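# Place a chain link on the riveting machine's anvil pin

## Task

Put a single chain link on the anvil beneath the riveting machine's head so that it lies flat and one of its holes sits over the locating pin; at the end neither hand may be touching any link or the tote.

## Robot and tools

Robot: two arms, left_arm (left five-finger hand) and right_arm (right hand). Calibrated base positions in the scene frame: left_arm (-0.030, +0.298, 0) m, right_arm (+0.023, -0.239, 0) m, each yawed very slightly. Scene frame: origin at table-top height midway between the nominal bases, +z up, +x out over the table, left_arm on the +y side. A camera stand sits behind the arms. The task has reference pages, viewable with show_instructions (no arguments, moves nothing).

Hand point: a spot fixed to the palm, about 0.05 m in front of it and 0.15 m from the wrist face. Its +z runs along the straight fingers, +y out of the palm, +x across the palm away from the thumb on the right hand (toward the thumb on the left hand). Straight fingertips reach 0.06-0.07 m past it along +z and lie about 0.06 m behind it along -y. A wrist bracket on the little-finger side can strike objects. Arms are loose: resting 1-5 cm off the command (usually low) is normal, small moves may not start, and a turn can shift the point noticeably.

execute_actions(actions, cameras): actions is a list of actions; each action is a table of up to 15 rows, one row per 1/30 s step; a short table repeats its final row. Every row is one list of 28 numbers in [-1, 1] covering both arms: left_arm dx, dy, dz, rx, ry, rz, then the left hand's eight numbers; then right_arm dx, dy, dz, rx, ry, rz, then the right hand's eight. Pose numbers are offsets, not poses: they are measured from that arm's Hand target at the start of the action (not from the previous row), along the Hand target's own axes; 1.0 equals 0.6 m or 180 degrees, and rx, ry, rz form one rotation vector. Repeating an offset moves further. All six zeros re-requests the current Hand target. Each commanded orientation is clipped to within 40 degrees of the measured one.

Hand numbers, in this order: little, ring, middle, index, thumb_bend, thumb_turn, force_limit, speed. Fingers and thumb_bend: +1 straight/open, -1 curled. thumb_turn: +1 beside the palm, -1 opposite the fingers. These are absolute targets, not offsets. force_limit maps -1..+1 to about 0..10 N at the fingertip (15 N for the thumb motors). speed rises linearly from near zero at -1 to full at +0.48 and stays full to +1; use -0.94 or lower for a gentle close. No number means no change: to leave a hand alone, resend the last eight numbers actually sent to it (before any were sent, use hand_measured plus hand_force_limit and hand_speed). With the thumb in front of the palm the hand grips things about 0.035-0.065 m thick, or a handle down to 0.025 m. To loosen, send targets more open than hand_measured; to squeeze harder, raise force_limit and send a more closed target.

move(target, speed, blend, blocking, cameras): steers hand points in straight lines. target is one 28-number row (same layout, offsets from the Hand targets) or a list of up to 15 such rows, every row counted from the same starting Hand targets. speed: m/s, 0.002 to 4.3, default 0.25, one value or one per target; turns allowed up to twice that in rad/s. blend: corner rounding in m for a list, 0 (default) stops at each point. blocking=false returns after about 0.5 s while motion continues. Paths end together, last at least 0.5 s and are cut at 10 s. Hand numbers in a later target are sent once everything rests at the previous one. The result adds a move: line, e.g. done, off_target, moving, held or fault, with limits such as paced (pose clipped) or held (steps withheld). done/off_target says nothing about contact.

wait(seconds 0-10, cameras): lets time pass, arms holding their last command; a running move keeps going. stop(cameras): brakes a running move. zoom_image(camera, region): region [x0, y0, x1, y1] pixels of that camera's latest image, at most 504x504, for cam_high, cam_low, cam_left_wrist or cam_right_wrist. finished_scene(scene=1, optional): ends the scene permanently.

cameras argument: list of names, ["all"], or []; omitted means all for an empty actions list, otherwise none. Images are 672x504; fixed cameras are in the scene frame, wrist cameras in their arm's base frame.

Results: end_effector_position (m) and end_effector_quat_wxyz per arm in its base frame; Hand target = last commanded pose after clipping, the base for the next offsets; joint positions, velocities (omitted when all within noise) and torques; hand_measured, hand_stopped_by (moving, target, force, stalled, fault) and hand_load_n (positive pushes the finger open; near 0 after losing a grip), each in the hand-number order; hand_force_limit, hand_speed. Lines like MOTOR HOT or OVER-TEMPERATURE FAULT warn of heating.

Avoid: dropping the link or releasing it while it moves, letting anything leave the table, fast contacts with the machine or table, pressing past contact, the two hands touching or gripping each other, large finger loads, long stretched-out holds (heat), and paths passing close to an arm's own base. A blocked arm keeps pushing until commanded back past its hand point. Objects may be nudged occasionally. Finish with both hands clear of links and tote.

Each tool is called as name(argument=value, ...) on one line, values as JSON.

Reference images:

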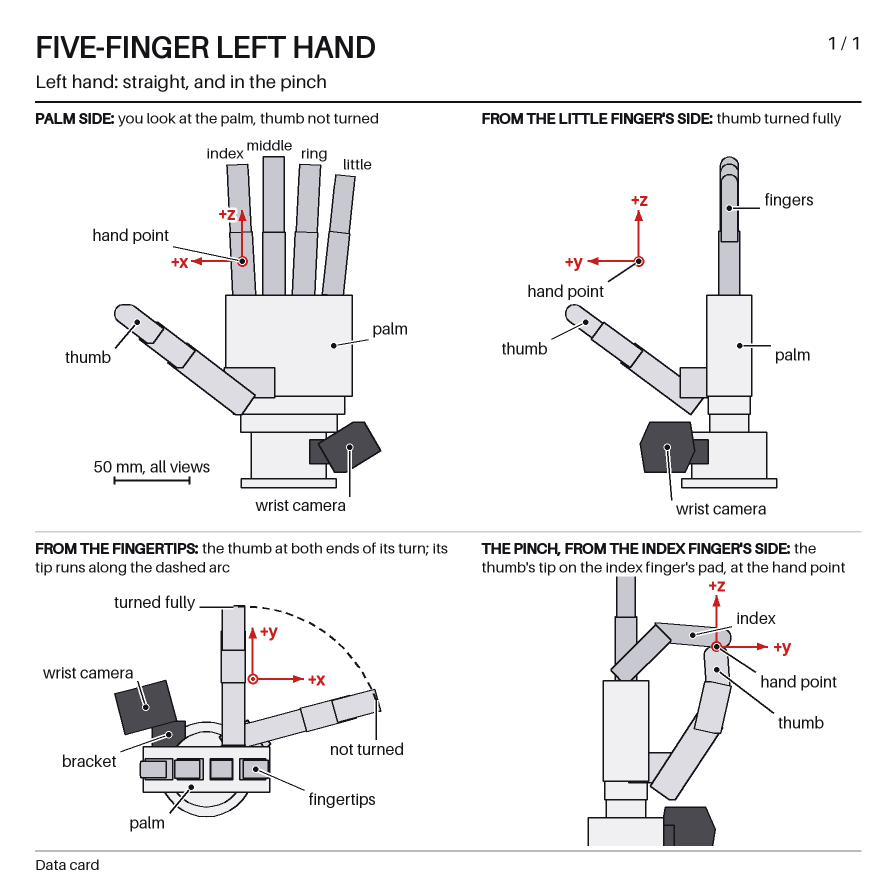

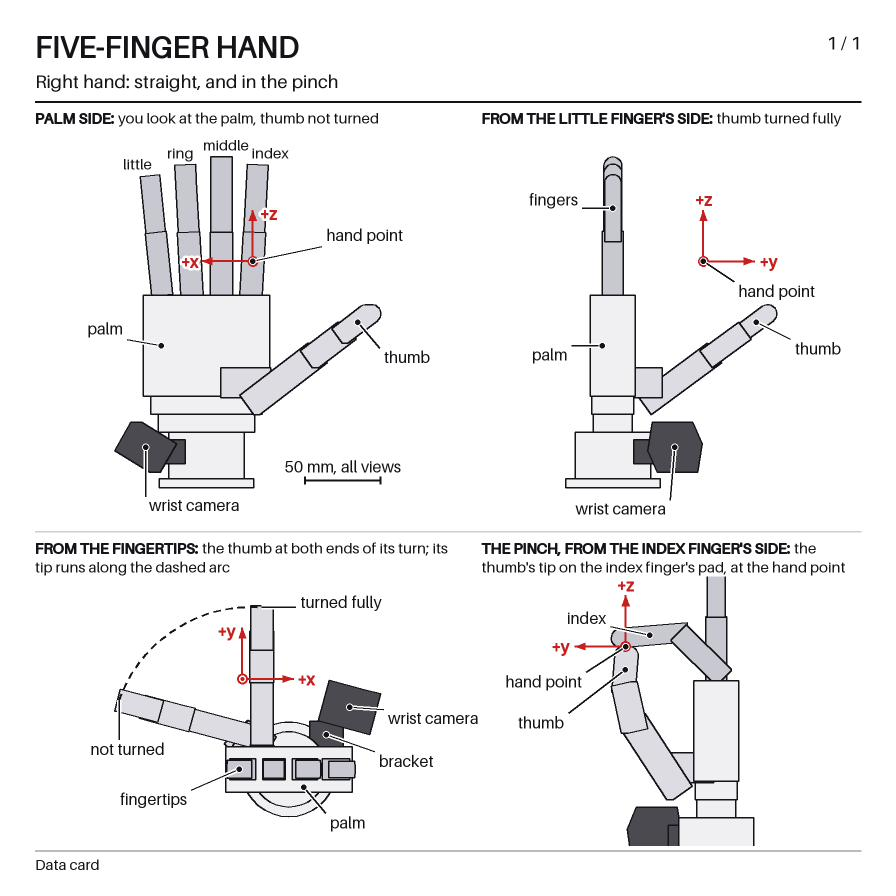

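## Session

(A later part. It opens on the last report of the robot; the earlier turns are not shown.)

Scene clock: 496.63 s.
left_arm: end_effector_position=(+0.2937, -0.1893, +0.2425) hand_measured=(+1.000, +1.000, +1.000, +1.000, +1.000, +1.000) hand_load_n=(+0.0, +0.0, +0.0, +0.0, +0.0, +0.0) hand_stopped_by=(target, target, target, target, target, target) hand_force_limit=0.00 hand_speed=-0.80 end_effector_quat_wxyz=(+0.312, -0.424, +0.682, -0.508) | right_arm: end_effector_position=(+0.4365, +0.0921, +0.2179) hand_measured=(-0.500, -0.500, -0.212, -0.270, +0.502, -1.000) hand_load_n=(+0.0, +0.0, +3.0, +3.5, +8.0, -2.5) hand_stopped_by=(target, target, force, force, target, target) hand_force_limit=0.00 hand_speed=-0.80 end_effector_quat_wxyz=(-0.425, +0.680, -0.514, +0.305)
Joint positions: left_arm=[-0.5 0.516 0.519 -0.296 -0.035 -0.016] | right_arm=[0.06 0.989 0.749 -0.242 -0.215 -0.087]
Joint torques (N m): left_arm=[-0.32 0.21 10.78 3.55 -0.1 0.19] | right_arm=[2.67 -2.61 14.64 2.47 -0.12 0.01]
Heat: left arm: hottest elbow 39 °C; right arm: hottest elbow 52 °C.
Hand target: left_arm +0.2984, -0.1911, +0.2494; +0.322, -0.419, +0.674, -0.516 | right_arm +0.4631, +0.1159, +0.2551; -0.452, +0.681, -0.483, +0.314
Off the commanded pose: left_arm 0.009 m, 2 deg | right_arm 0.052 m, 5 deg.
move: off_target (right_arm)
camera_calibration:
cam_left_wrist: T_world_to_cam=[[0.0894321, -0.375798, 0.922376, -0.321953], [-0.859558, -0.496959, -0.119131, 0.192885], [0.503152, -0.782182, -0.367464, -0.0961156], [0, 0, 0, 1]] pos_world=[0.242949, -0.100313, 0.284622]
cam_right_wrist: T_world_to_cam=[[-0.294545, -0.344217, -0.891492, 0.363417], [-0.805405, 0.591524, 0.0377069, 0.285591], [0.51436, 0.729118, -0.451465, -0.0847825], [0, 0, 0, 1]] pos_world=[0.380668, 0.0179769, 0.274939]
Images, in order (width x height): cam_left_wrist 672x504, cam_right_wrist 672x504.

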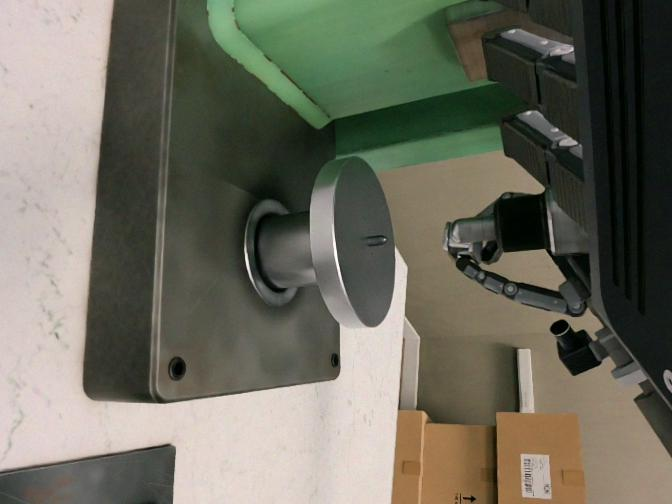

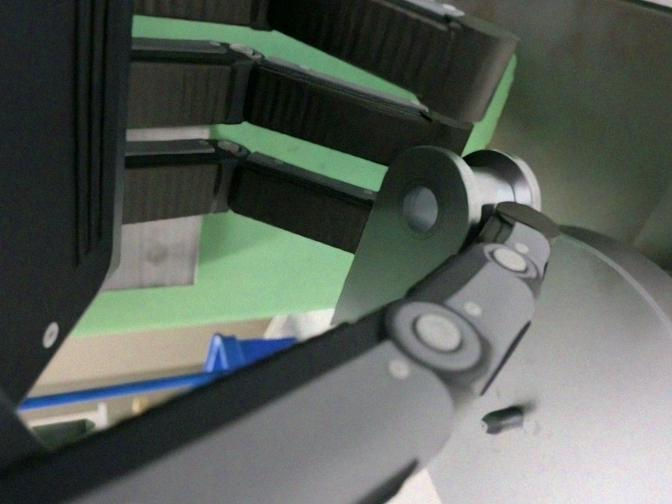

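move(target=[0,0,0,0,0,0,1,1,1,1,1,1,0,-0.8,0.0004,0.0383,0.0164,-0.0111,0,0,-0.5,-0.5,-0.35,-0.4,0.5,-1,0,-0.8], speed=0.06, cameras=["cam_left_wrist", "cam_right_wrist"])

zoom_image(camera="cam_left_wrist", region=[340, 180, 500, 300])

zoom_image(camera="cam_right_wrist", region=[400, 330, 600, 500])

Scene clock: 507.33 s.
left_arm: end_effector_position=(+0.2937, -0.1893, +0.2425) hand_measured=(+1.000, +1.000, +1.000, +1.000, +1.000, +1.000) hand_load_n=(+0.0, +0.0, +0.0, +0.0, +0.5, -0.5) hand_stopped_by=(target, target, target, target, target, target) hand_force_limit=0.00 hand_speed=-0.80 end_effector_quat_wxyz=(+0.312, -0.424, +0.682, -0.508) | right_arm: end_effector_position=(+0.4451, +0.0899, +0.2010) hand_measured=(-0.500, -0.500, -0.212, -0.270, +0.502, -1.000) hand_load_n=(+0.0, +0.0, +3.5, +3.5, +8.0, -2.0) hand_stopped_by=(target, target, force, force, target, target) hand_force_limit=0.00 hand_speed=-0.80 end_effector_quat_wxyz=(-0.415, +0.685, -0.519, +0.298)
Joint positions: left_arm=[-0.5 0.516 0.519 -0.296 -0.035 -0.016] | right_arm=[0.055 1.04 0.75 -0.222 -0.214 -0.093]
Joint torques (N m): left_arm=[-0.44 0.21 10.77 3.54 -0.1 0.19] | right_arm=[3.14 -4.89 12.51 2.62 0.03 0.02]
Heat: left arm: hottest elbow 39 °C; right arm: hottest elbow 51 °C.
Hand target: left_arm +0.2984, -0.1911, +0.2494; +0.322, -0.419, +0.674, -0.516 | right_arm +0.4631, +0.1159, +0.2301; -0.440, +0.689, -0.489, +0.305
Off the commanded pose: left_arm 0.009 m, 2 deg | right_arm 0.043 m, 5 deg.
move: off_target (right_arm)
camera_calibration:
cam_left_wrist: T_world_to_cam=[[0.0894321, -0.375798, 0.922376, -0.321953], [-0.859558, -0.496959, -0.119131, 0.192885], [0.503152, -0.782182, -0.367464, -0.0961156], [0, 0, 0, 1]] pos_world=[0.242949, -0.100313, 0.284622]
cam_right_wrist: T_world_to_cam=[[-0.319966, -0.350028, -0.880399, 0.359709], [-0.802296, 0.594361, 0.0552759, 0.289244], [0.503927, 0.724027, -0.471002, -0.0861429], [0, 0, 0, 1]] pos_world=[0.390564, 0.016363, 0.260126]
Images, in order (width x height): cam_left_wrist 672x504, cam_right_wrist 672x504.

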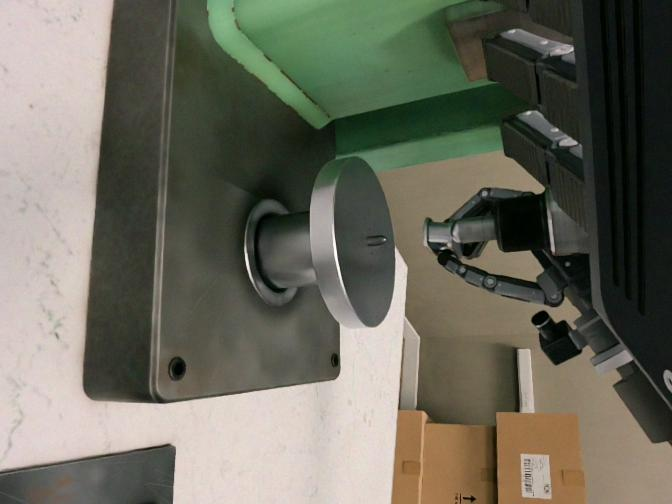

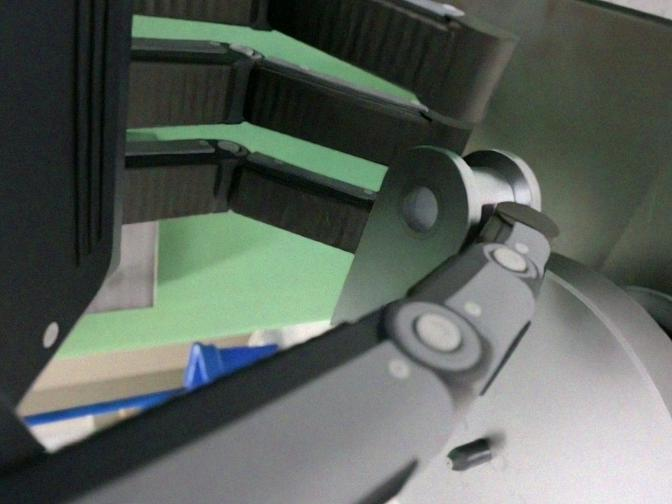

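Scaled by 3.150 from the camera's 672x504 image, which has a finer 960x720 frame.

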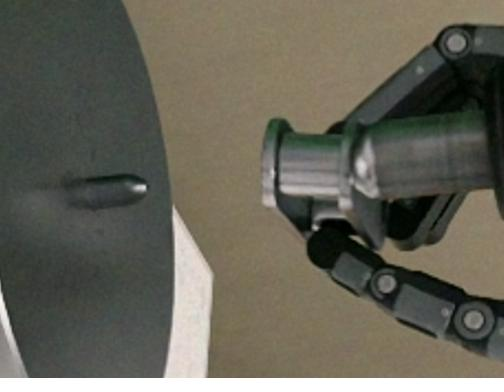

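Scaled by 2.520 from the camera's 672x504 image, which has a finer 960x720 frame.

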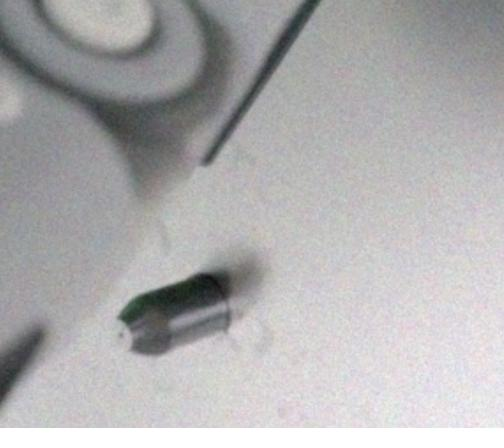

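move(target=[0,0,0,0,0,0,1,1,1,1,1,1,0,-0.8,-0.0015,0.0202,0.0042,0,0,0,-0.5,-0.5,-0.35,-0.4,0.5,-1,0,-0.8], speed=0.06, cameras=["cam_left_wrist"])

zoom_image(camera="cam_left_wrist", region=[340, 180, 500, 300])

Scene clock: 522.67 s.
left_arm: end_effector_position=(+0.2937, -0.1893, +0.2425) hand_measured=(+1.000, +1.000, +1.000, +1.000, +1.000, +1.000) hand_load_n=(+0.0, +0.0, +0.0, +0.0, +0.0, +0.0) hand_stopped_by=(target, target, target, target, target, target) hand_force_limit=0.00 hand_speed=-0.80 end_effector_quat_wxyz=(+0.312, -0.424, +0.682, -0.508) | right_arm: end_effector_position=(+0.4483, +0.0901, +0.2030) hand_measured=(-0.500, -0.500, -0.212, -0.270, +0.502, -1.000) hand_load_n=(+0.0, +0.0, +3.0, +3.5, +8.0, -2.0) hand_stopped_by=(target, target, force, force, target, target) hand_force_limit=0.00 hand_speed=-0.80 end_effector_quat_wxyz=(-0.419, +0.683, -0.517, +0.302)
Joint positions: left_arm=[-0.5 0.516 0.519 -0.296 -0.035 -0.016] | right_arm=[0.055 1.043 0.75 -0.205 -0.214 -0.093]
Joint torques (N m): left_arm=[-0.32 0.32 10.77 3.54 -0.11 0.19] | right_arm=[3.14 -5.13 10.5 3.11 0.05 0.04]
Heat: left arm: hottest elbow 39 °C; right arm: hottest elbow 49 °C.
Hand target: left_arm +0.2984, -0.1911, +0.2494; +0.322, -0.419, +0.674, -0.516 | right_arm +0.4600, +0.1159, +0.2181; -0.440, +0.689, -0.489, +0.305
Off the commanded pose: left_arm 0.009 m, 2 deg | right_arm 0.032 m, 4 deg.
move: off_target (right_arm)
camera_calibration:
cam_left_wrist: T_world_to_cam=[[0.0894321, -0.375798, 0.922376, -0.321953], [-0.859558, -0.496959, -0.119131, 0.192885], [0.503152, -0.782182, -0.367464, -0.0961156], [0, 0, 0, 1]] pos_world=[0.242949, -0.100313, 0.284622]
Images, in order (width x height): cam_left_wrist 672x504.

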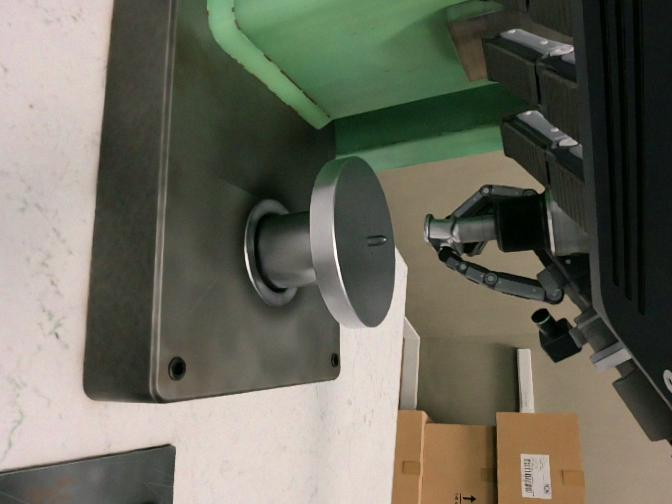

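Scaled by 3.150 from the camera's 672x504 image, which has a finer 960x720 frame.

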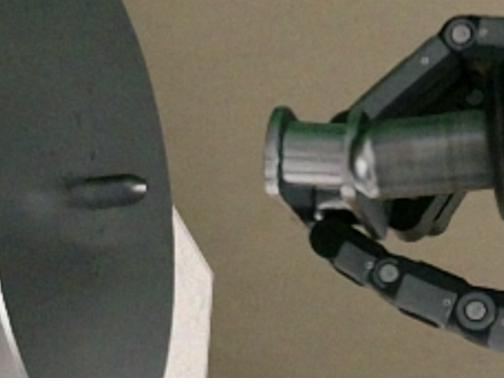

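move(target=[0,0,0,0,0,0,1,1,1,1,1,1,0,-0.8,-0.0001,0.0302,0.0143,0,0,0,-0.5,-0.5,-0.35,-0.4,0.5,-1,0,-0.8], speed=0.06, cameras=["cam_left_wrist"])

zoom_image(camera="cam_left_wrist", region=[340, 180, 500, 300])

Scene clock: 525.60 s.
left_arm: end_effector_position=(+0.2937, -0.1893, +0.2425) hand_measured=(+1.000, +1.000, +1.000, +1.000, +1.000, +1.000) hand_load_n=(+0.0, +0.0, +0.0, +0.0, +0.0, -0.5) hand_stopped_by=(target, target, target, target, target, target) hand_force_limit=0.00 hand_speed=-0.80 end_effector_quat_wxyz=(+0.312, -0.424, +0.682, -0.508) | right_arm: end_effector_position=(+0.4596, +0.0907, +0.2066) hand_measured=(-0.500, -0.500, -0.212, -0.270, +0.502, -1.000) hand_load_n=(+0.0, +0.0, +3.0, +3.5, +8.0, -2.0) hand_stopped_by=(target, target, force, force, target, target) hand_force_limit=0.00 hand_speed=-0.80 end_effector_quat_wxyz=(-0.430, +0.676, -0.508, +0.316)
Joint positions: left_arm=[-0.5 0.516 0.519 -0.296 -0.035 -0.016] | right_arm=[0.055 1.06 0.747 -0.142 -0.214 -0.093]
Joint torques (N m): left_arm=[-0.38 0.26 10.76 3.56 -0.09 0.19] | right_arm=[3.66 -4.31 7.97 3.03 0.06 0.04]
Heat: left arm: hottest elbow 39 °C; right arm: hottest elbow 49 °C.
Hand target: left_arm +0.2984, -0.1911, +0.2494; +0.322, -0.419, +0.674, -0.516 | right_arm +0.4600, +0.1162, +0.1981; -0.440, +0.689, -0.489, +0.305
Off the commanded pose: left_arm 0.009 m, 2 deg | right_arm 0.027 m, 3 deg.
move: off_target (right_arm)
camera_calibration:
cam_left_wrist: T_world_to_cam=[[0.0894321, -0.375798, 0.922376, -0.321953], [-0.859558, -0.496959, -0.119131, 0.192885], [0.503152, -0.782182, -0.367464, -0.0961156], [0, 0, 0, 1]] pos_world=[0.242949, -0.100313, 0.284622]
Images, in order (width x height): cam_left_wrist 672x504.

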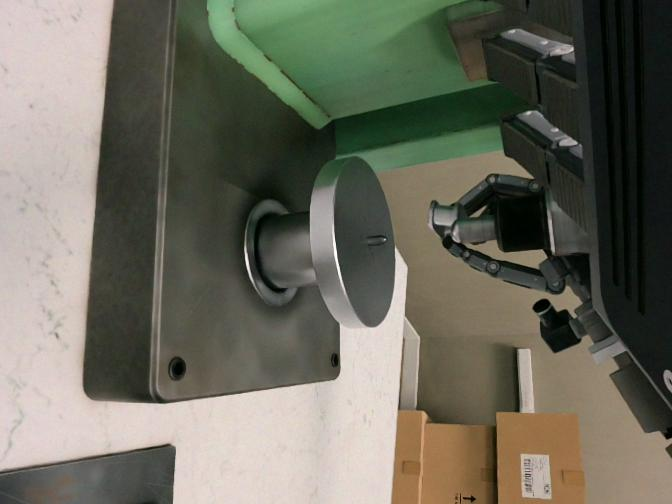

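Scaled by 3.150 from the camera's 672x504 image, which has a finer 960x720 frame.

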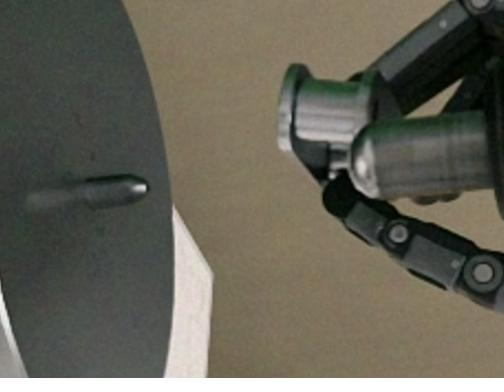

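move(target=[0,0,0,0,0,0,1,1,1,1,1,1,0,-0.8,-0.0063,0.0353,-0.0042,-0.0178,0,0,-0.5,-0.5,-0.35,-0.4,0.5,-1,0,-0.8], speed=0.06, cameras=["cam_left_wrist"])

zoom_image(camera="cam_left_wrist", region=[340, 180, 500, 300])

Scene clock: 532.47 s.
left_arm: end_effector_position=(+0.2937, -0.1893, +0.2425) hand_measured=(+1.000, +1.000, +1.000, +1.000, +1.000, +1.000) hand_load_n=(+0.0, +0.0, +0.0, -0.5, +0.0, -0.5) hand_stopped_by=(target, target, target, target, target, target) hand_force_limit=0.00 hand_speed=-0.80 end_effector_quat_wxyz=(+0.312, -0.424, +0.682, -0.508) | right_arm: end_effector_position=(+0.4587, +0.0877, +0.2024) hand_measured=(-0.500, -0.500, -0.212, -0.270, +0.502, -1.000) hand_load_n=(+0.0, +0.0, +3.0, +3.5, +8.0, -2.0) hand_stopped_by=(target, target, force, force, target, target) hand_force_limit=0.00 hand_speed=-0.80 end_effector_quat_wxyz=(-0.423, +0.678, -0.508, +0.321)
Joint positions: left_arm=[-0.5 0.516 0.519 -0.296 -0.035 -0.016] | right_arm=[0.055 1.06 0.741 -0.142 -0.202 -0.104]
Joint torques (N m): left_arm=[-0.21 0.26 10.8 3.56 -0.1 0.19] | right_arm=[3.49 -5.07 7.12 1.36 0.06 0.03]
Heat: left arm: hottest elbow 39 °C; right arm: hottest elbow 48 °C.
Hand target: left_arm +0.2984, -0.1911, +0.2494; +0.322, -0.419, +0.674, -0.516 | right_arm +0.4480, +0.1161, +0.1800; -0.421, +0.701, -0.497, +0.291
Off the commanded pose: left_arm 0.009 m, 2 deg | right_arm 0.038 m, 4 deg.
move: off_target (right_arm)
camera_calibration:
cam_left_wrist: T_world_to_cam=[[0.0894321, -0.375798, 0.922376, -0.321953], [-0.859558, -0.496959, -0.119131, 0.192885], [0.503152, -0.782182, -0.367464, -0.0961156], [0, 0, 0, 1]] pos_world=[0.242949, -0.100313, 0.284622]
Images, in order (width x height): cam_left_wrist 672x504.

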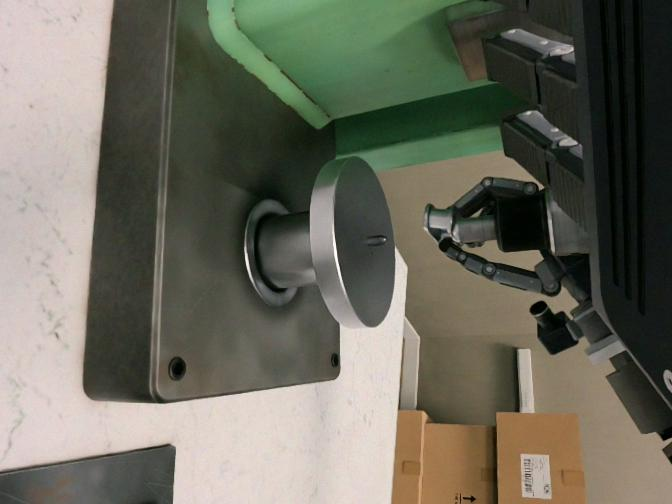

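Scaled by 3.150 from the camera's 672x504 image, which has a finer 960x720 frame.

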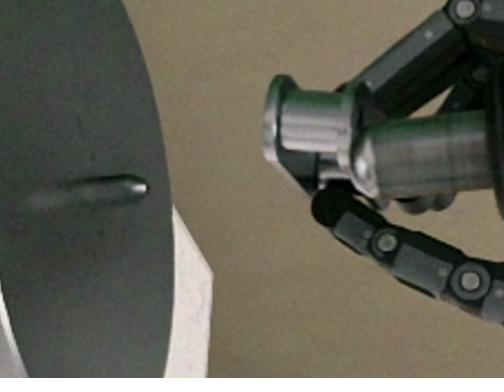

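move(target=[0,0,0,0,0,0,1,1,1,1,1,1,0,-0.8,-0.009,0.042,-0.0052,-0.0111,0,0,-0.5,-0.5,-0.35,-0.4,0.5,-1,0,-0.8], speed=0.06, cameras=["cam_left_wrist"])

zoom_image(camera="cam_left_wrist", region=[340, 180, 500, 300])

Scene clock: 535.13 s.
left_arm: end_effector_position=(+0.2937, -0.1893, +0.2425) hand_measured=(+1.000, +1.000, +1.000, +1.000, +1.000, +1.000) hand_load_n=(+0.0, +0.0, +0.0, +0.0, +0.0, +0.0) hand_stopped_by=(target, target, target, target, target, target) hand_force_limit=0.00 hand_speed=-0.80 end_effector_quat_wxyz=(+0.312, -0.424, +0.682, -0.508) | right_arm: end_effector_position=(+0.4454, +0.0848, +0.1762) hand_measured=(-0.500, -0.500, -0.212, -0.270, +0.502, -1.000) hand_load_n=(+0.0, +0.0, +3.5, +3.5, +8.0, -2.0) hand_stopped_by=(target, target, force, force, target, target) hand_force_limit=0.00 hand_speed=-0.80 end_effector_quat_wxyz=(-0.407, +0.685, -0.519, +0.310)
Joint positions: left_arm=[-0.5 0.516 0.519 -0.296 -0.035 -0.016] | right_arm=[0.055 1.06 0.695 -0.142 -0.191 -0.107]
Joint torques (N m): left_arm=[-0.38 0.32 10.73 3.59 -0.1 0.19] | right_arm=[4.95 -5.01 7.1 1.31 0.08 0.03]
Heat: left arm: hottest elbow 39 °C; right arm: hottest elbow 48 °C.
Hand target: left_arm +0.2984, -0.1911, +0.2494; +0.322, -0.419, +0.674, -0.516 | right_arm +0.4322, +0.1164, +0.1594; -0.409, +0.708, -0.502, +0.283
Off the commanded pose: left_arm 0.009 m, 2 deg | right_arm 0.038 m, 4 deg.
move: off_target (right_arm)
camera_calibration:
cam_left_wrist: T_world_to_cam=[[0.0894321, -0.375798, 0.922376, -0.321953], [-0.859558, -0.496959, -0.119131, 0.192885], [0.503152, -0.782182, -0.367464, -0.0961156], [0, 0, 0, 1]] pos_world=[0.242949, -0.100313, 0.284622]
Images, in order (width x height): cam_left_wrist 672x504.

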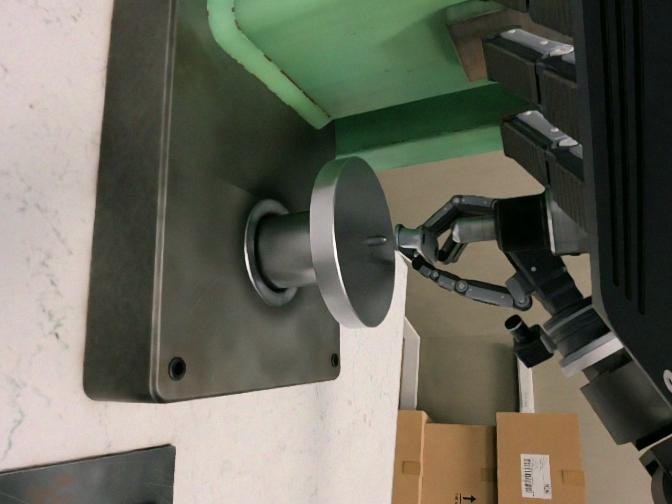

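Scaled by 3.150 from the camera's 672x504 image, which has a finer 960x720 frame.

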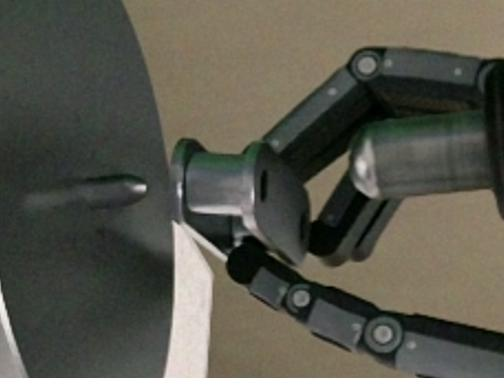

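wait(seconds=0.1, cameras=["cam_right_wrist"])

zoom_image(camera="cam_right_wrist", region=[350, 130, 600, 380])

Scene clock: 538.50 s.
left_arm: end_effector_position=(+0.2937, -0.1893, +0.2425) hand_measured=(+1.000, +1.000, +1.000, +1.000, +1.000, +1.000) hand_load_n=(+0.0, +0.5, +0.0, +0.0, -0.5, -0.5) hand_stopped_by=(target, target, target, target, target, target) hand_force_limit=0.00 hand_speed=-0.80 end_effector_quat_wxyz=(+0.312, -0.424, +0.682, -0.508) | right_arm: end_effector_position=(+0.4454, +0.0848, +0.1762) hand_measured=(-0.500, -0.500, -0.212, -0.270, +0.502, -1.000) hand_load_n=(+0.0, +0.0, +3.0, +3.5, +8.0, -2.0) hand_stopped_by=(target, target, force, force, target, target) hand_force_limit=0.00 hand_speed=-0.80 end_effector_quat_wxyz=(-0.407, +0.685, -0.519, +0.310)
Joint positions: left_arm=[-0.5 0.516 0.519 -0.296 -0.035 -0.016] | right_arm=[0.055 1.06 0.695 -0.142 -0.191 -0.107]
Joint torques (N m): left_arm=[-0.26 0.26 10.76 3.59 -0.11 0.19] | right_arm=[4.42 -5.6 7.21 1.26 0.08 0.06]
Heat: left arm: hottest elbow 39 °C; right arm: hottest elbow 47 °C.
Hand target: left_arm +0.2984, -0.1911, +0.2494; +0.322, -0.419, +0.674, -0.516 | right_arm +0.4322, +0.1164, +0.1594; -0.409, +0.708, -0.502, +0.283
Off the commanded pose: left_arm 0.009 m, 2 deg | right_arm 0.038 m, 4 deg.
wait: 0.10 s; at rest from the start
camera_calibration:
cam_right_wrist: T_world_to_cam=[[-0.317184, -0.365533, -0.875088, 0.335374], [-0.794583, 0.606157, 0.0348064, 0.293051], [0.517718, 0.70637, -0.48271, -0.0969037], [0, 0, 0, 1]] pos_world=[0.389398, 0.0134051, 0.236506]
Images, in order (width x height): cam_right_wrist 672x504.

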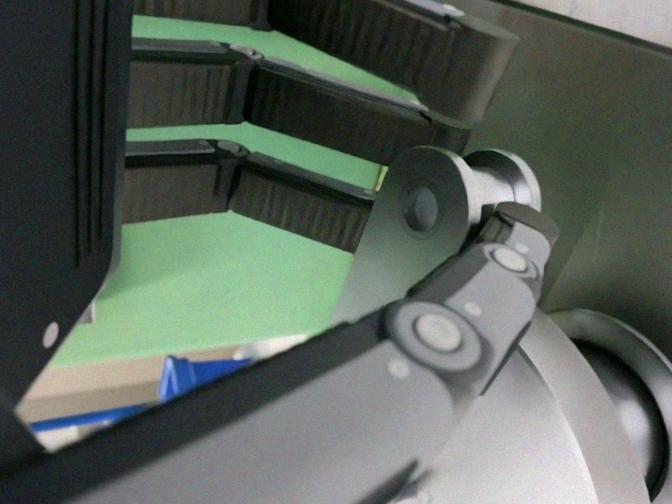

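Scaled by 2.016 from the camera's 672x504 image, which has a finer 960x720 frame.

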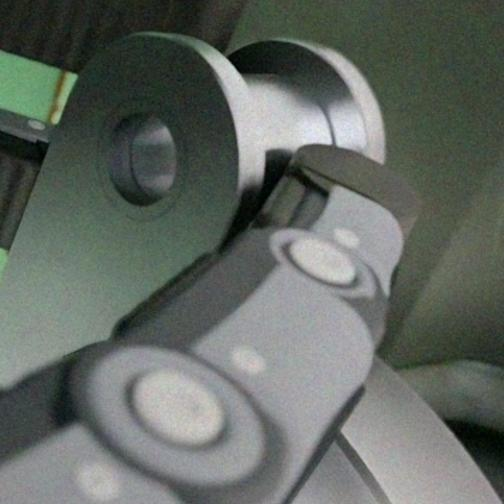

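move(target=[0,0,0,0,0,0,1,1,1,1,1,1,0,-0.8,-0.0008,-0.072,-0.0422,0,0,0,-0.5,-0.5,-0.35,-0.4,0.5,-1,0,-0.8], speed=0.06, cameras=["cam_left_wrist"])

zoom_image(camera="cam_left_wrist", region=[340, 180, 500, 300])

Scene clock: 545.77 s.
left_arm: end_effector_position=(+0.2937, -0.1893, +0.2425) hand_measured=(+1.000, +1.000, +1.000, +1.000, +1.000, +1.000) hand_load_n=(+0.0, +0.0, +0.0, +0.0, +0.0, +0.0) hand_stopped_by=(target, target, target, target, target, target) hand_force_limit=0.00 hand_speed=-0.80 end_effector_quat_wxyz=(+0.312, -0.424, +0.682, -0.508) | right_arm: end_effector_position=(+0.4201, +0.0830, +0.1630) hand_measured=(-0.500, -0.500, -0.212, -0.270, +0.502, -1.000) hand_load_n=(+0.0, +0.0, +6.5, +1.0, +5.5, +1.5) hand_stopped_by=(target, target, force, force, target, target) hand_force_limit=0.00 hand_speed=-0.80 end_effector_quat_wxyz=(-0.375, +0.703, -0.540, +0.273)
Joint positions: left_arm=[-0.5 0.516 0.519 -0.296 -0.035 -0.016] | right_arm=[0.055 1.038 0.703 -0.283 -0.189 -0.108]
Joint torques (N m): left_arm=[-0.38 0.21 10.77 3.55 -0.09 0.19] | right_arm=[4.84 -7.59 13.42 0.99 0.01 0.09]
Heat: left arm: hottest elbow 39 °C; right arm: hottest elbow 46 °C.
Hand target: left_arm +0.2984, -0.1911, +0.2494; +0.322, -0.419, +0.674, -0.516 | right_arm +0.4323, +0.1164, +0.2095; -0.409, +0.708, -0.502, +0.283
Off the commanded pose: left_arm 0.009 m, 2 deg | right_arm 0.059 m, 6 deg.
move: off_target (right_arm)
camera_calibration:
cam_left_wrist: T_world_to_cam=[[0.0894321, -0.375798, 0.922376, -0.321953], [-0.859558, -0.496959, -0.119131, 0.192885], [0.503152, -0.782182, -0.367464, -0.0961156], [0, 0, 0, 1]] pos_world=[0.242949, -0.100313, 0.284622]
Images, in order (width x height): cam_left_wrist 672x504.

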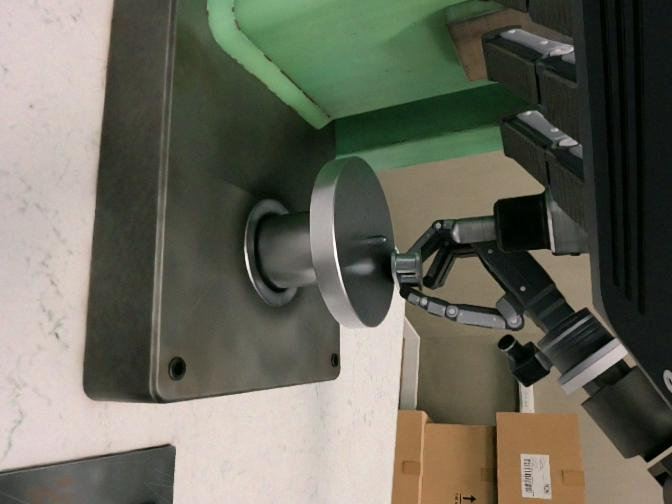

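Scaled by 3.150 from the camera's 672x504 image, which has a finer 960x720 frame.

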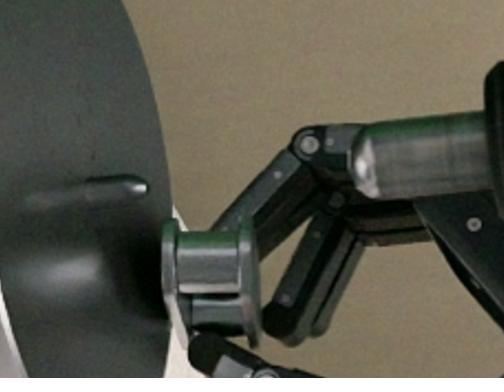

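move(target=[0,0,0,0,0,0,1,1,1,1,1,1,0,-0.8,-0.0004,-0.05,-0.03,0,0,0,-0.5,-0.5,-0.35,-0.4,0.5,-1,0,-0.8], speed=0.1, cameras=["cam_left_wrist", "cam_right_wrist"])

zoom_image(camera="cam_left_wrist", region=[340, 180, 500, 300])

Scene clock: 549.30 s.
left_arm: end_effector_position=(+0.2937, -0.1893, +0.2425) hand_measured=(+1.000, +1.000, +1.000, +1.000, +1.000, +1.000) hand_load_n=(+0.0, +0.0, +0.0, +0.0, +0.0, -0.5) hand_stopped_by=(target, target, target, target, target, target) hand_force_limit=0.00 hand_speed=-0.80 end_effector_quat_wxyz=(+0.312, -0.424, +0.682, -0.508) | right_arm: end_effector_position=(+0.4092, +0.0824, +0.1746) hand_measured=(-0.500, -0.500, -0.212, -0.270, +0.502, -1.000) hand_load_n=(+0.0, +0.0, +5.0, +1.5, +6.5, +0.5) hand_stopped_by=(target, target, force, force, target, target) hand_force_limit=0.00 hand_speed=-0.80 end_effector_quat_wxyz=(-0.359, +0.710, -0.549, +0.255)
Joint positions: left_arm=[-0.5 0.516 0.519 -0.296 -0.035 -0.016] | right_arm=[0.055 1.018 0.747 -0.402 -0.189 -0.108]
Joint torques (N m): left_arm=[-0.38 0.38 10.77 3.56 -0.1 0.19] | right_arm=[4.37 -8.76 15.68 1.37 -0.11 0.1]
Heat: left arm: hottest elbow 39 °C; right arm: hottest elbow 47 °C.
Hand target: left_arm +0.2984, -0.1911, +0.2494; +0.322, -0.419, +0.674, -0.516 | right_arm +0.4320, +0.1162, +0.2444; -0.409, +0.708, -0.502, +0.283
Off the commanded pose: left_arm 0.009 m, 2 deg | right_arm 0.081 m, 8 deg.
move: off_target (right_arm)
camera_calibration:
cam_left_wrist: T_world_to_cam=[[0.0894321, -0.375798, 0.922376, -0.321953], [-0.859558, -0.496959, -0.119131, 0.192885], [0.503152, -0.782182, -0.367464, -0.0961156], [0, 0, 0, 1]] pos_world=[0.242949, -0.100313, 0.284622]
cam_right_wrist: T_world_to_cam=[[-0.456438, -0.374818, -0.806954, 0.367412], [-0.778395, 0.607543, 0.15809, 0.237491], [0.431004, 0.700288, -0.569063, -0.0262296], [0, 0, 0, 1]] pos_world=[0.363868, 0.0117949, 0.244013]
Images, in order (width x height): cam_left_wrist 672x504, cam_right_wrist 672x504.

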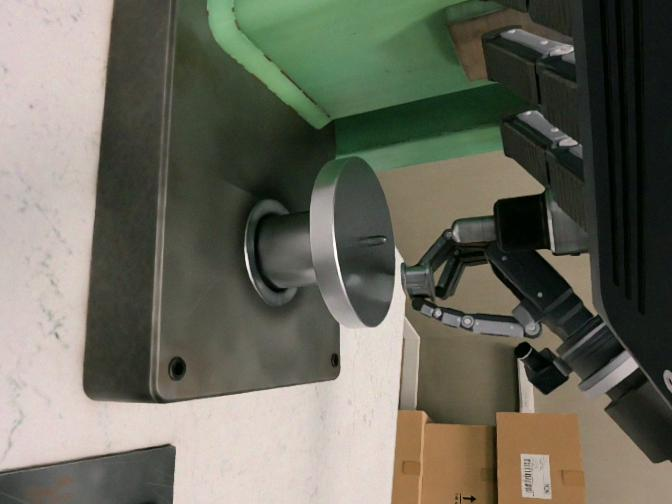

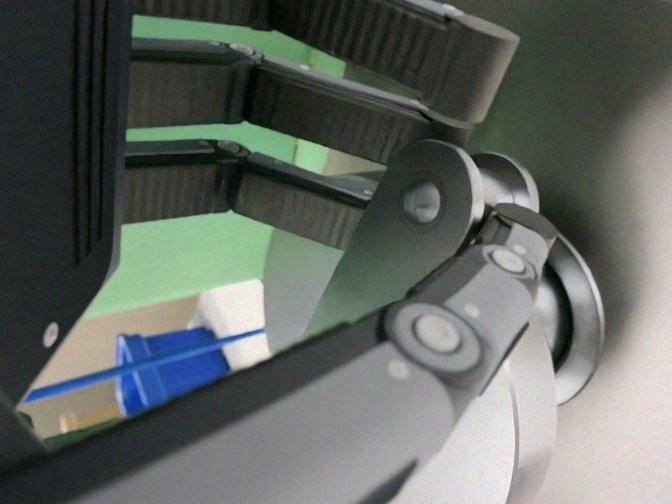

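Scaled by 3.150 from the camera's 672x504 image, which has a finer 960x720 frame.

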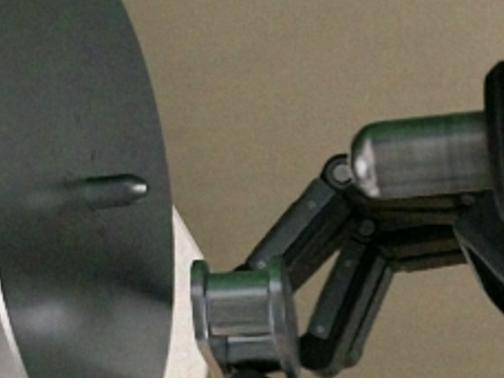

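zoom_image(camera="cam_right_wrist", region=[280, 110, 600, 360])

zoom_image(camera="cam_left_wrist", region=[380, 220, 500, 320])

Scaled by 1.575 from the camera's 672x504 image, which has a finer 960x720 frame.

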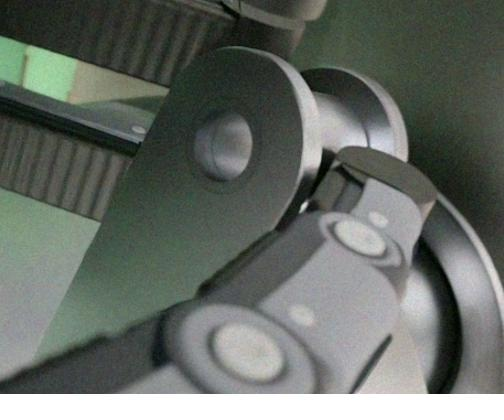

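Scaled by 4.200 from the camera's 672x504 image, which has a finer 960x720 frame.

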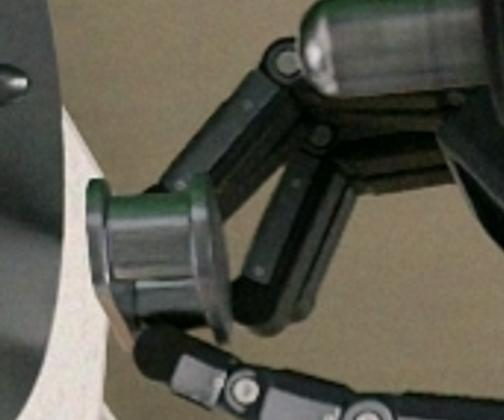

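move(target=[0,0,0,0,0,0,1,1,1,1,1,1,0,-0.8,0.0052,0.089,0.02,0.0174,0.0158,0.0093,-0.5,-0.5,-0.35,-0.4,0.5,-1,0,-0.8], speed=0.06, cameras=["cam_left_wrist", "cam_right_wrist"])

zoom_image(camera="cam_left_wrist", region=[340, 180, 500, 300])

Scene clock: 574.13 s.
left_arm: end_effector_position=(+0.2937, -0.1893, +0.2425) hand_measured=(+1.000, +1.000, +1.000, +1.000, +1.000, +1.000) hand_load_n=(+0.0, +0.0, -0.5, +0.0, +0.0, -0.5) hand_stopped_by=(target, target, target, target, target, target) hand_force_limit=0.00 hand_speed=-0.80 end_effector_quat_wxyz=(+0.312, -0.424, +0.682, -0.508) | right_arm: end_effector_position=(+0.4184, +0.0853, +0.1851) hand_measured=(-0.500, -0.500, -0.212, -0.270, +0.502, -1.000) hand_load_n=(+0.0, +0.0, +5.0, +2.0, +6.0, +0.5) hand_stopped_by=(target, target, force, force, target, target) hand_force_limit=0.00 hand_speed=-0.80 end_effector_quat_wxyz=(-0.397, +0.680, -0.532, +0.310)
Joint positions: left_arm=[-0.5 0.516 0.519 -0.296 -0.035 -0.016] | right_arm=[0.077 0.963 0.67 -0.228 -0.145 -0.082]
Joint torques (N m): left_arm=[-0.32 0.32 10.78 3.52 -0.09 0.18] | right_arm=[2.9 -5.71 7.97 2.89 0.05 0.18]
Heat: left arm: hottest elbow 39 °C; right arm: hottest elbow 53 °C.
Hand target: left_arm +0.2984, -0.1911, +0.2494; +0.322, -0.419, +0.674, -0.516 | right_arm +0.4171, +0.1082, +0.1923; -0.419, +0.682, -0.514, +0.308
Off the commanded pose: left_arm 0.009 m, 2 deg | right_arm 0.024 m, 3 deg.
move: off_target (right_arm)
camera_calibration:
cam_left_wrist: T_world_to_cam=[[0.0894321, -0.375798, 0.922376, -0.321953], [-0.859558, -0.496959, -0.119131, 0.192885], [0.503152, -0.782182, -0.367464, -0.0961156], [0, 0, 0, 1]] pos_world=[0.242949, -0.100313, 0.284622]
cam_right_wrist: T_world_to_cam=[[-0.343741, -0.357795, -0.868231, 0.343881], [-0.775024, 0.63017, 0.0471485, 0.258403], [0.530263, 0.689107, -0.493915, -0.0806766], [0, 0, 0, 1]] pos_world=[0.361254, 0.0157963, 0.246537]
Images, in order (width x height): cam_left_wrist 672x504, cam_right_wrist 672x504.

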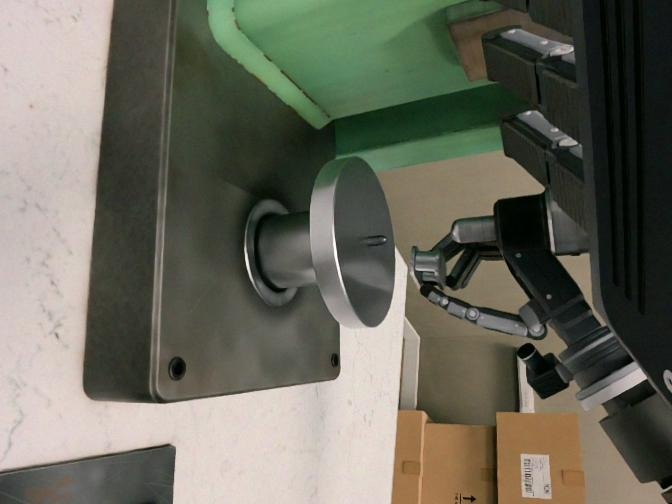

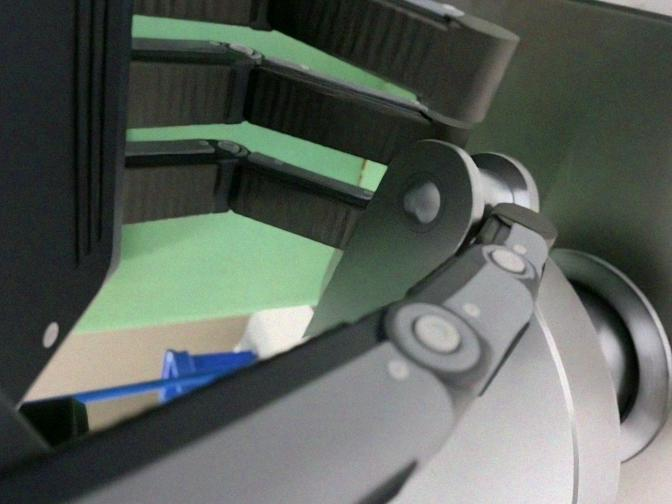

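Scaled by 3.150 from the camera's 672x504 image, which has a finer 960x720 frame.

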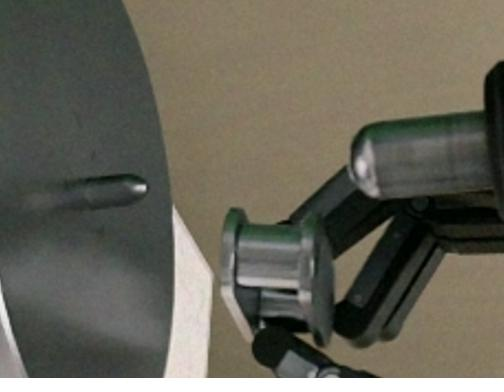

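move(target=[0,0,0,0,0,0,1,1,1,1,1,1,0,-0.8,-0.0495,-0.011,0.025,0.0113,-0.0192,-0.0099,-0.5,-0.5,-0.35,-0.4,0.5,-1,0,-0.8], speed=0.05, cameras=["cam_left_wrist", "cam_right_wrist"])

zoom_image(camera="cam_left_wrist", region=[340, 180, 500, 300])

Scene clock: 587.87 s.
left_arm: end_effector_position=(+0.2937, -0.1893, +0.2425) hand_measured=(+1.000, +1.000, +1.000, +1.000, +1.000, +1.000) hand_load_n=(+0.0, +0.0, +0.0, +0.0, +0.0, +0.0) hand_stopped_by=(target, target, target, target, target, target) hand_force_limit=0.00 hand_speed=-0.80 end_effector_quat_wxyz=(+0.312, -0.424, +0.682, -0.508) | right_arm: end_effector_position=(+0.4251, +0.0908, +0.1899) hand_measured=(-0.500, -0.500, -0.212, -0.270, +0.502, -1.000) hand_load_n=(+0.0, +0.0, +5.0, +1.5, +6.5, +0.5) hand_stopped_by=(target, target, force, force, target, target) hand_force_limit=0.00 hand_speed=-0.80 end_effector_quat_wxyz=(-0.415, +0.673, -0.520, +0.324)
Joint positions: left_arm=[-0.5 0.516 0.519 -0.296 -0.035 -0.016] | right_arm=[0.087 0.963 0.654 -0.158 -0.145 -0.078]
Joint torques (N m): left_arm=[-0.26 0.38 10.8 3.56 -0.1 0.2] | right_arm=[8 -3.6 8.8 3.07 -0.03 0.19]
Heat: left arm: hottest elbow 39 °C; right arm: hottest elbow 49 °C.
Hand target: left_arm +0.2984, -0.1911, +0.2494; +0.322, -0.419, +0.674, -0.516 | right_arm +0.4245, +0.1413, +0.1916; -0.442, +0.691, -0.485, +0.303
Off the commanded pose: left_arm 0.009 m, 2 deg | right_arm 0.051 m, 6 deg.
move: off_target (right_arm)
camera_calibration:
cam_left_wrist: T_world_to_cam=[[0.0894321, -0.375798, 0.922376, -0.321953], [-0.859558, -0.496959, -0.119131, 0.192885], [0.503152, -0.782182, -0.367464, -0.0961156], [0, 0, 0, 1]] pos_world=[0.242949, -0.100313, 0.284622]
cam_right_wrist: T_world_to_cam=[[-0.294516, -0.353201, -0.887981, 0.334681], [-0.781918, 0.623276, 0.0114259, 0.270321], [0.549422, 0.697693, -0.459739, -0.101056], [0, 0, 0, 1]] pos_world=[0.36546, 0.0202305, 0.247642]
Images, in order (width x height): cam_left_wrist 672x504, cam_right_wrist 672x504.

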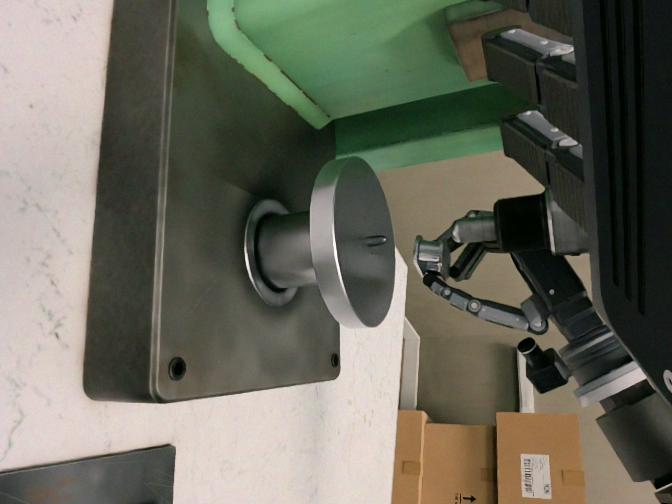

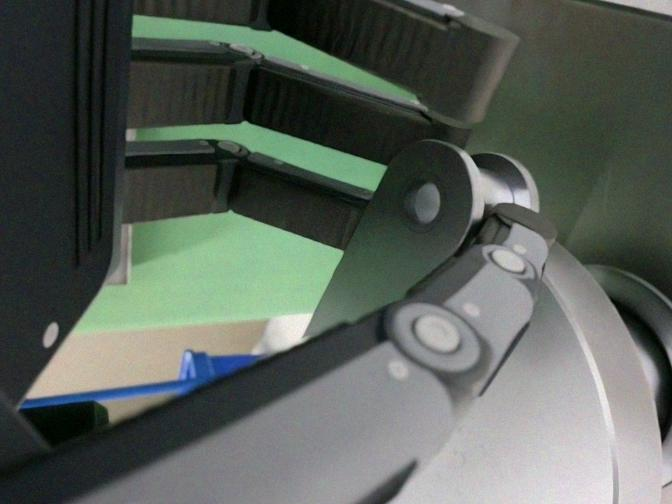

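Scaled by 3.150 from the camera's 672x504 image, which has a finer 960x720 frame.

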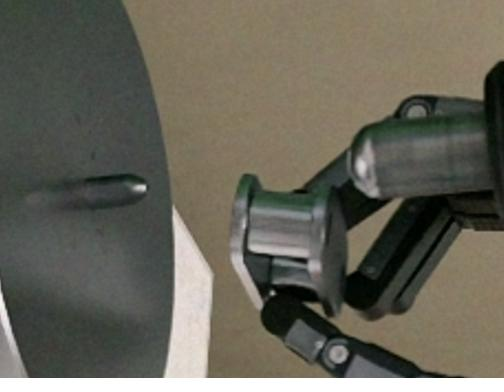

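zoom_image(camera="cam_left_wrist", region=[430, 170, 672, 420])

zoom_image(camera="cam_right_wrist", region=[0, 200, 336, 504])

Scaled by 2.016 from the camera's 672x504 image, which has a finer 960x720 frame.

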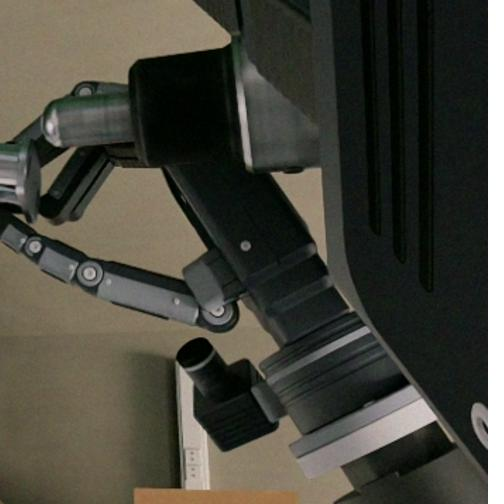

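Scaled by 1.500 from the camera's 672x504 image, which has a finer 960x720 frame.

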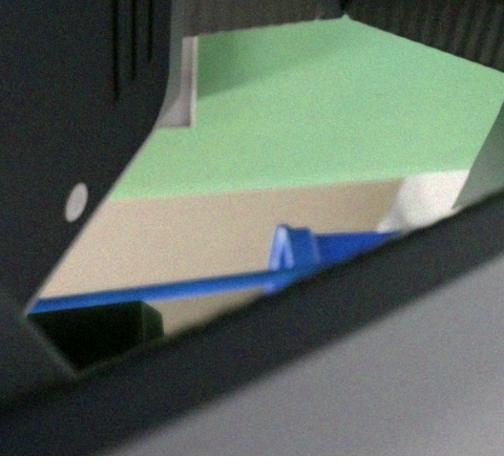

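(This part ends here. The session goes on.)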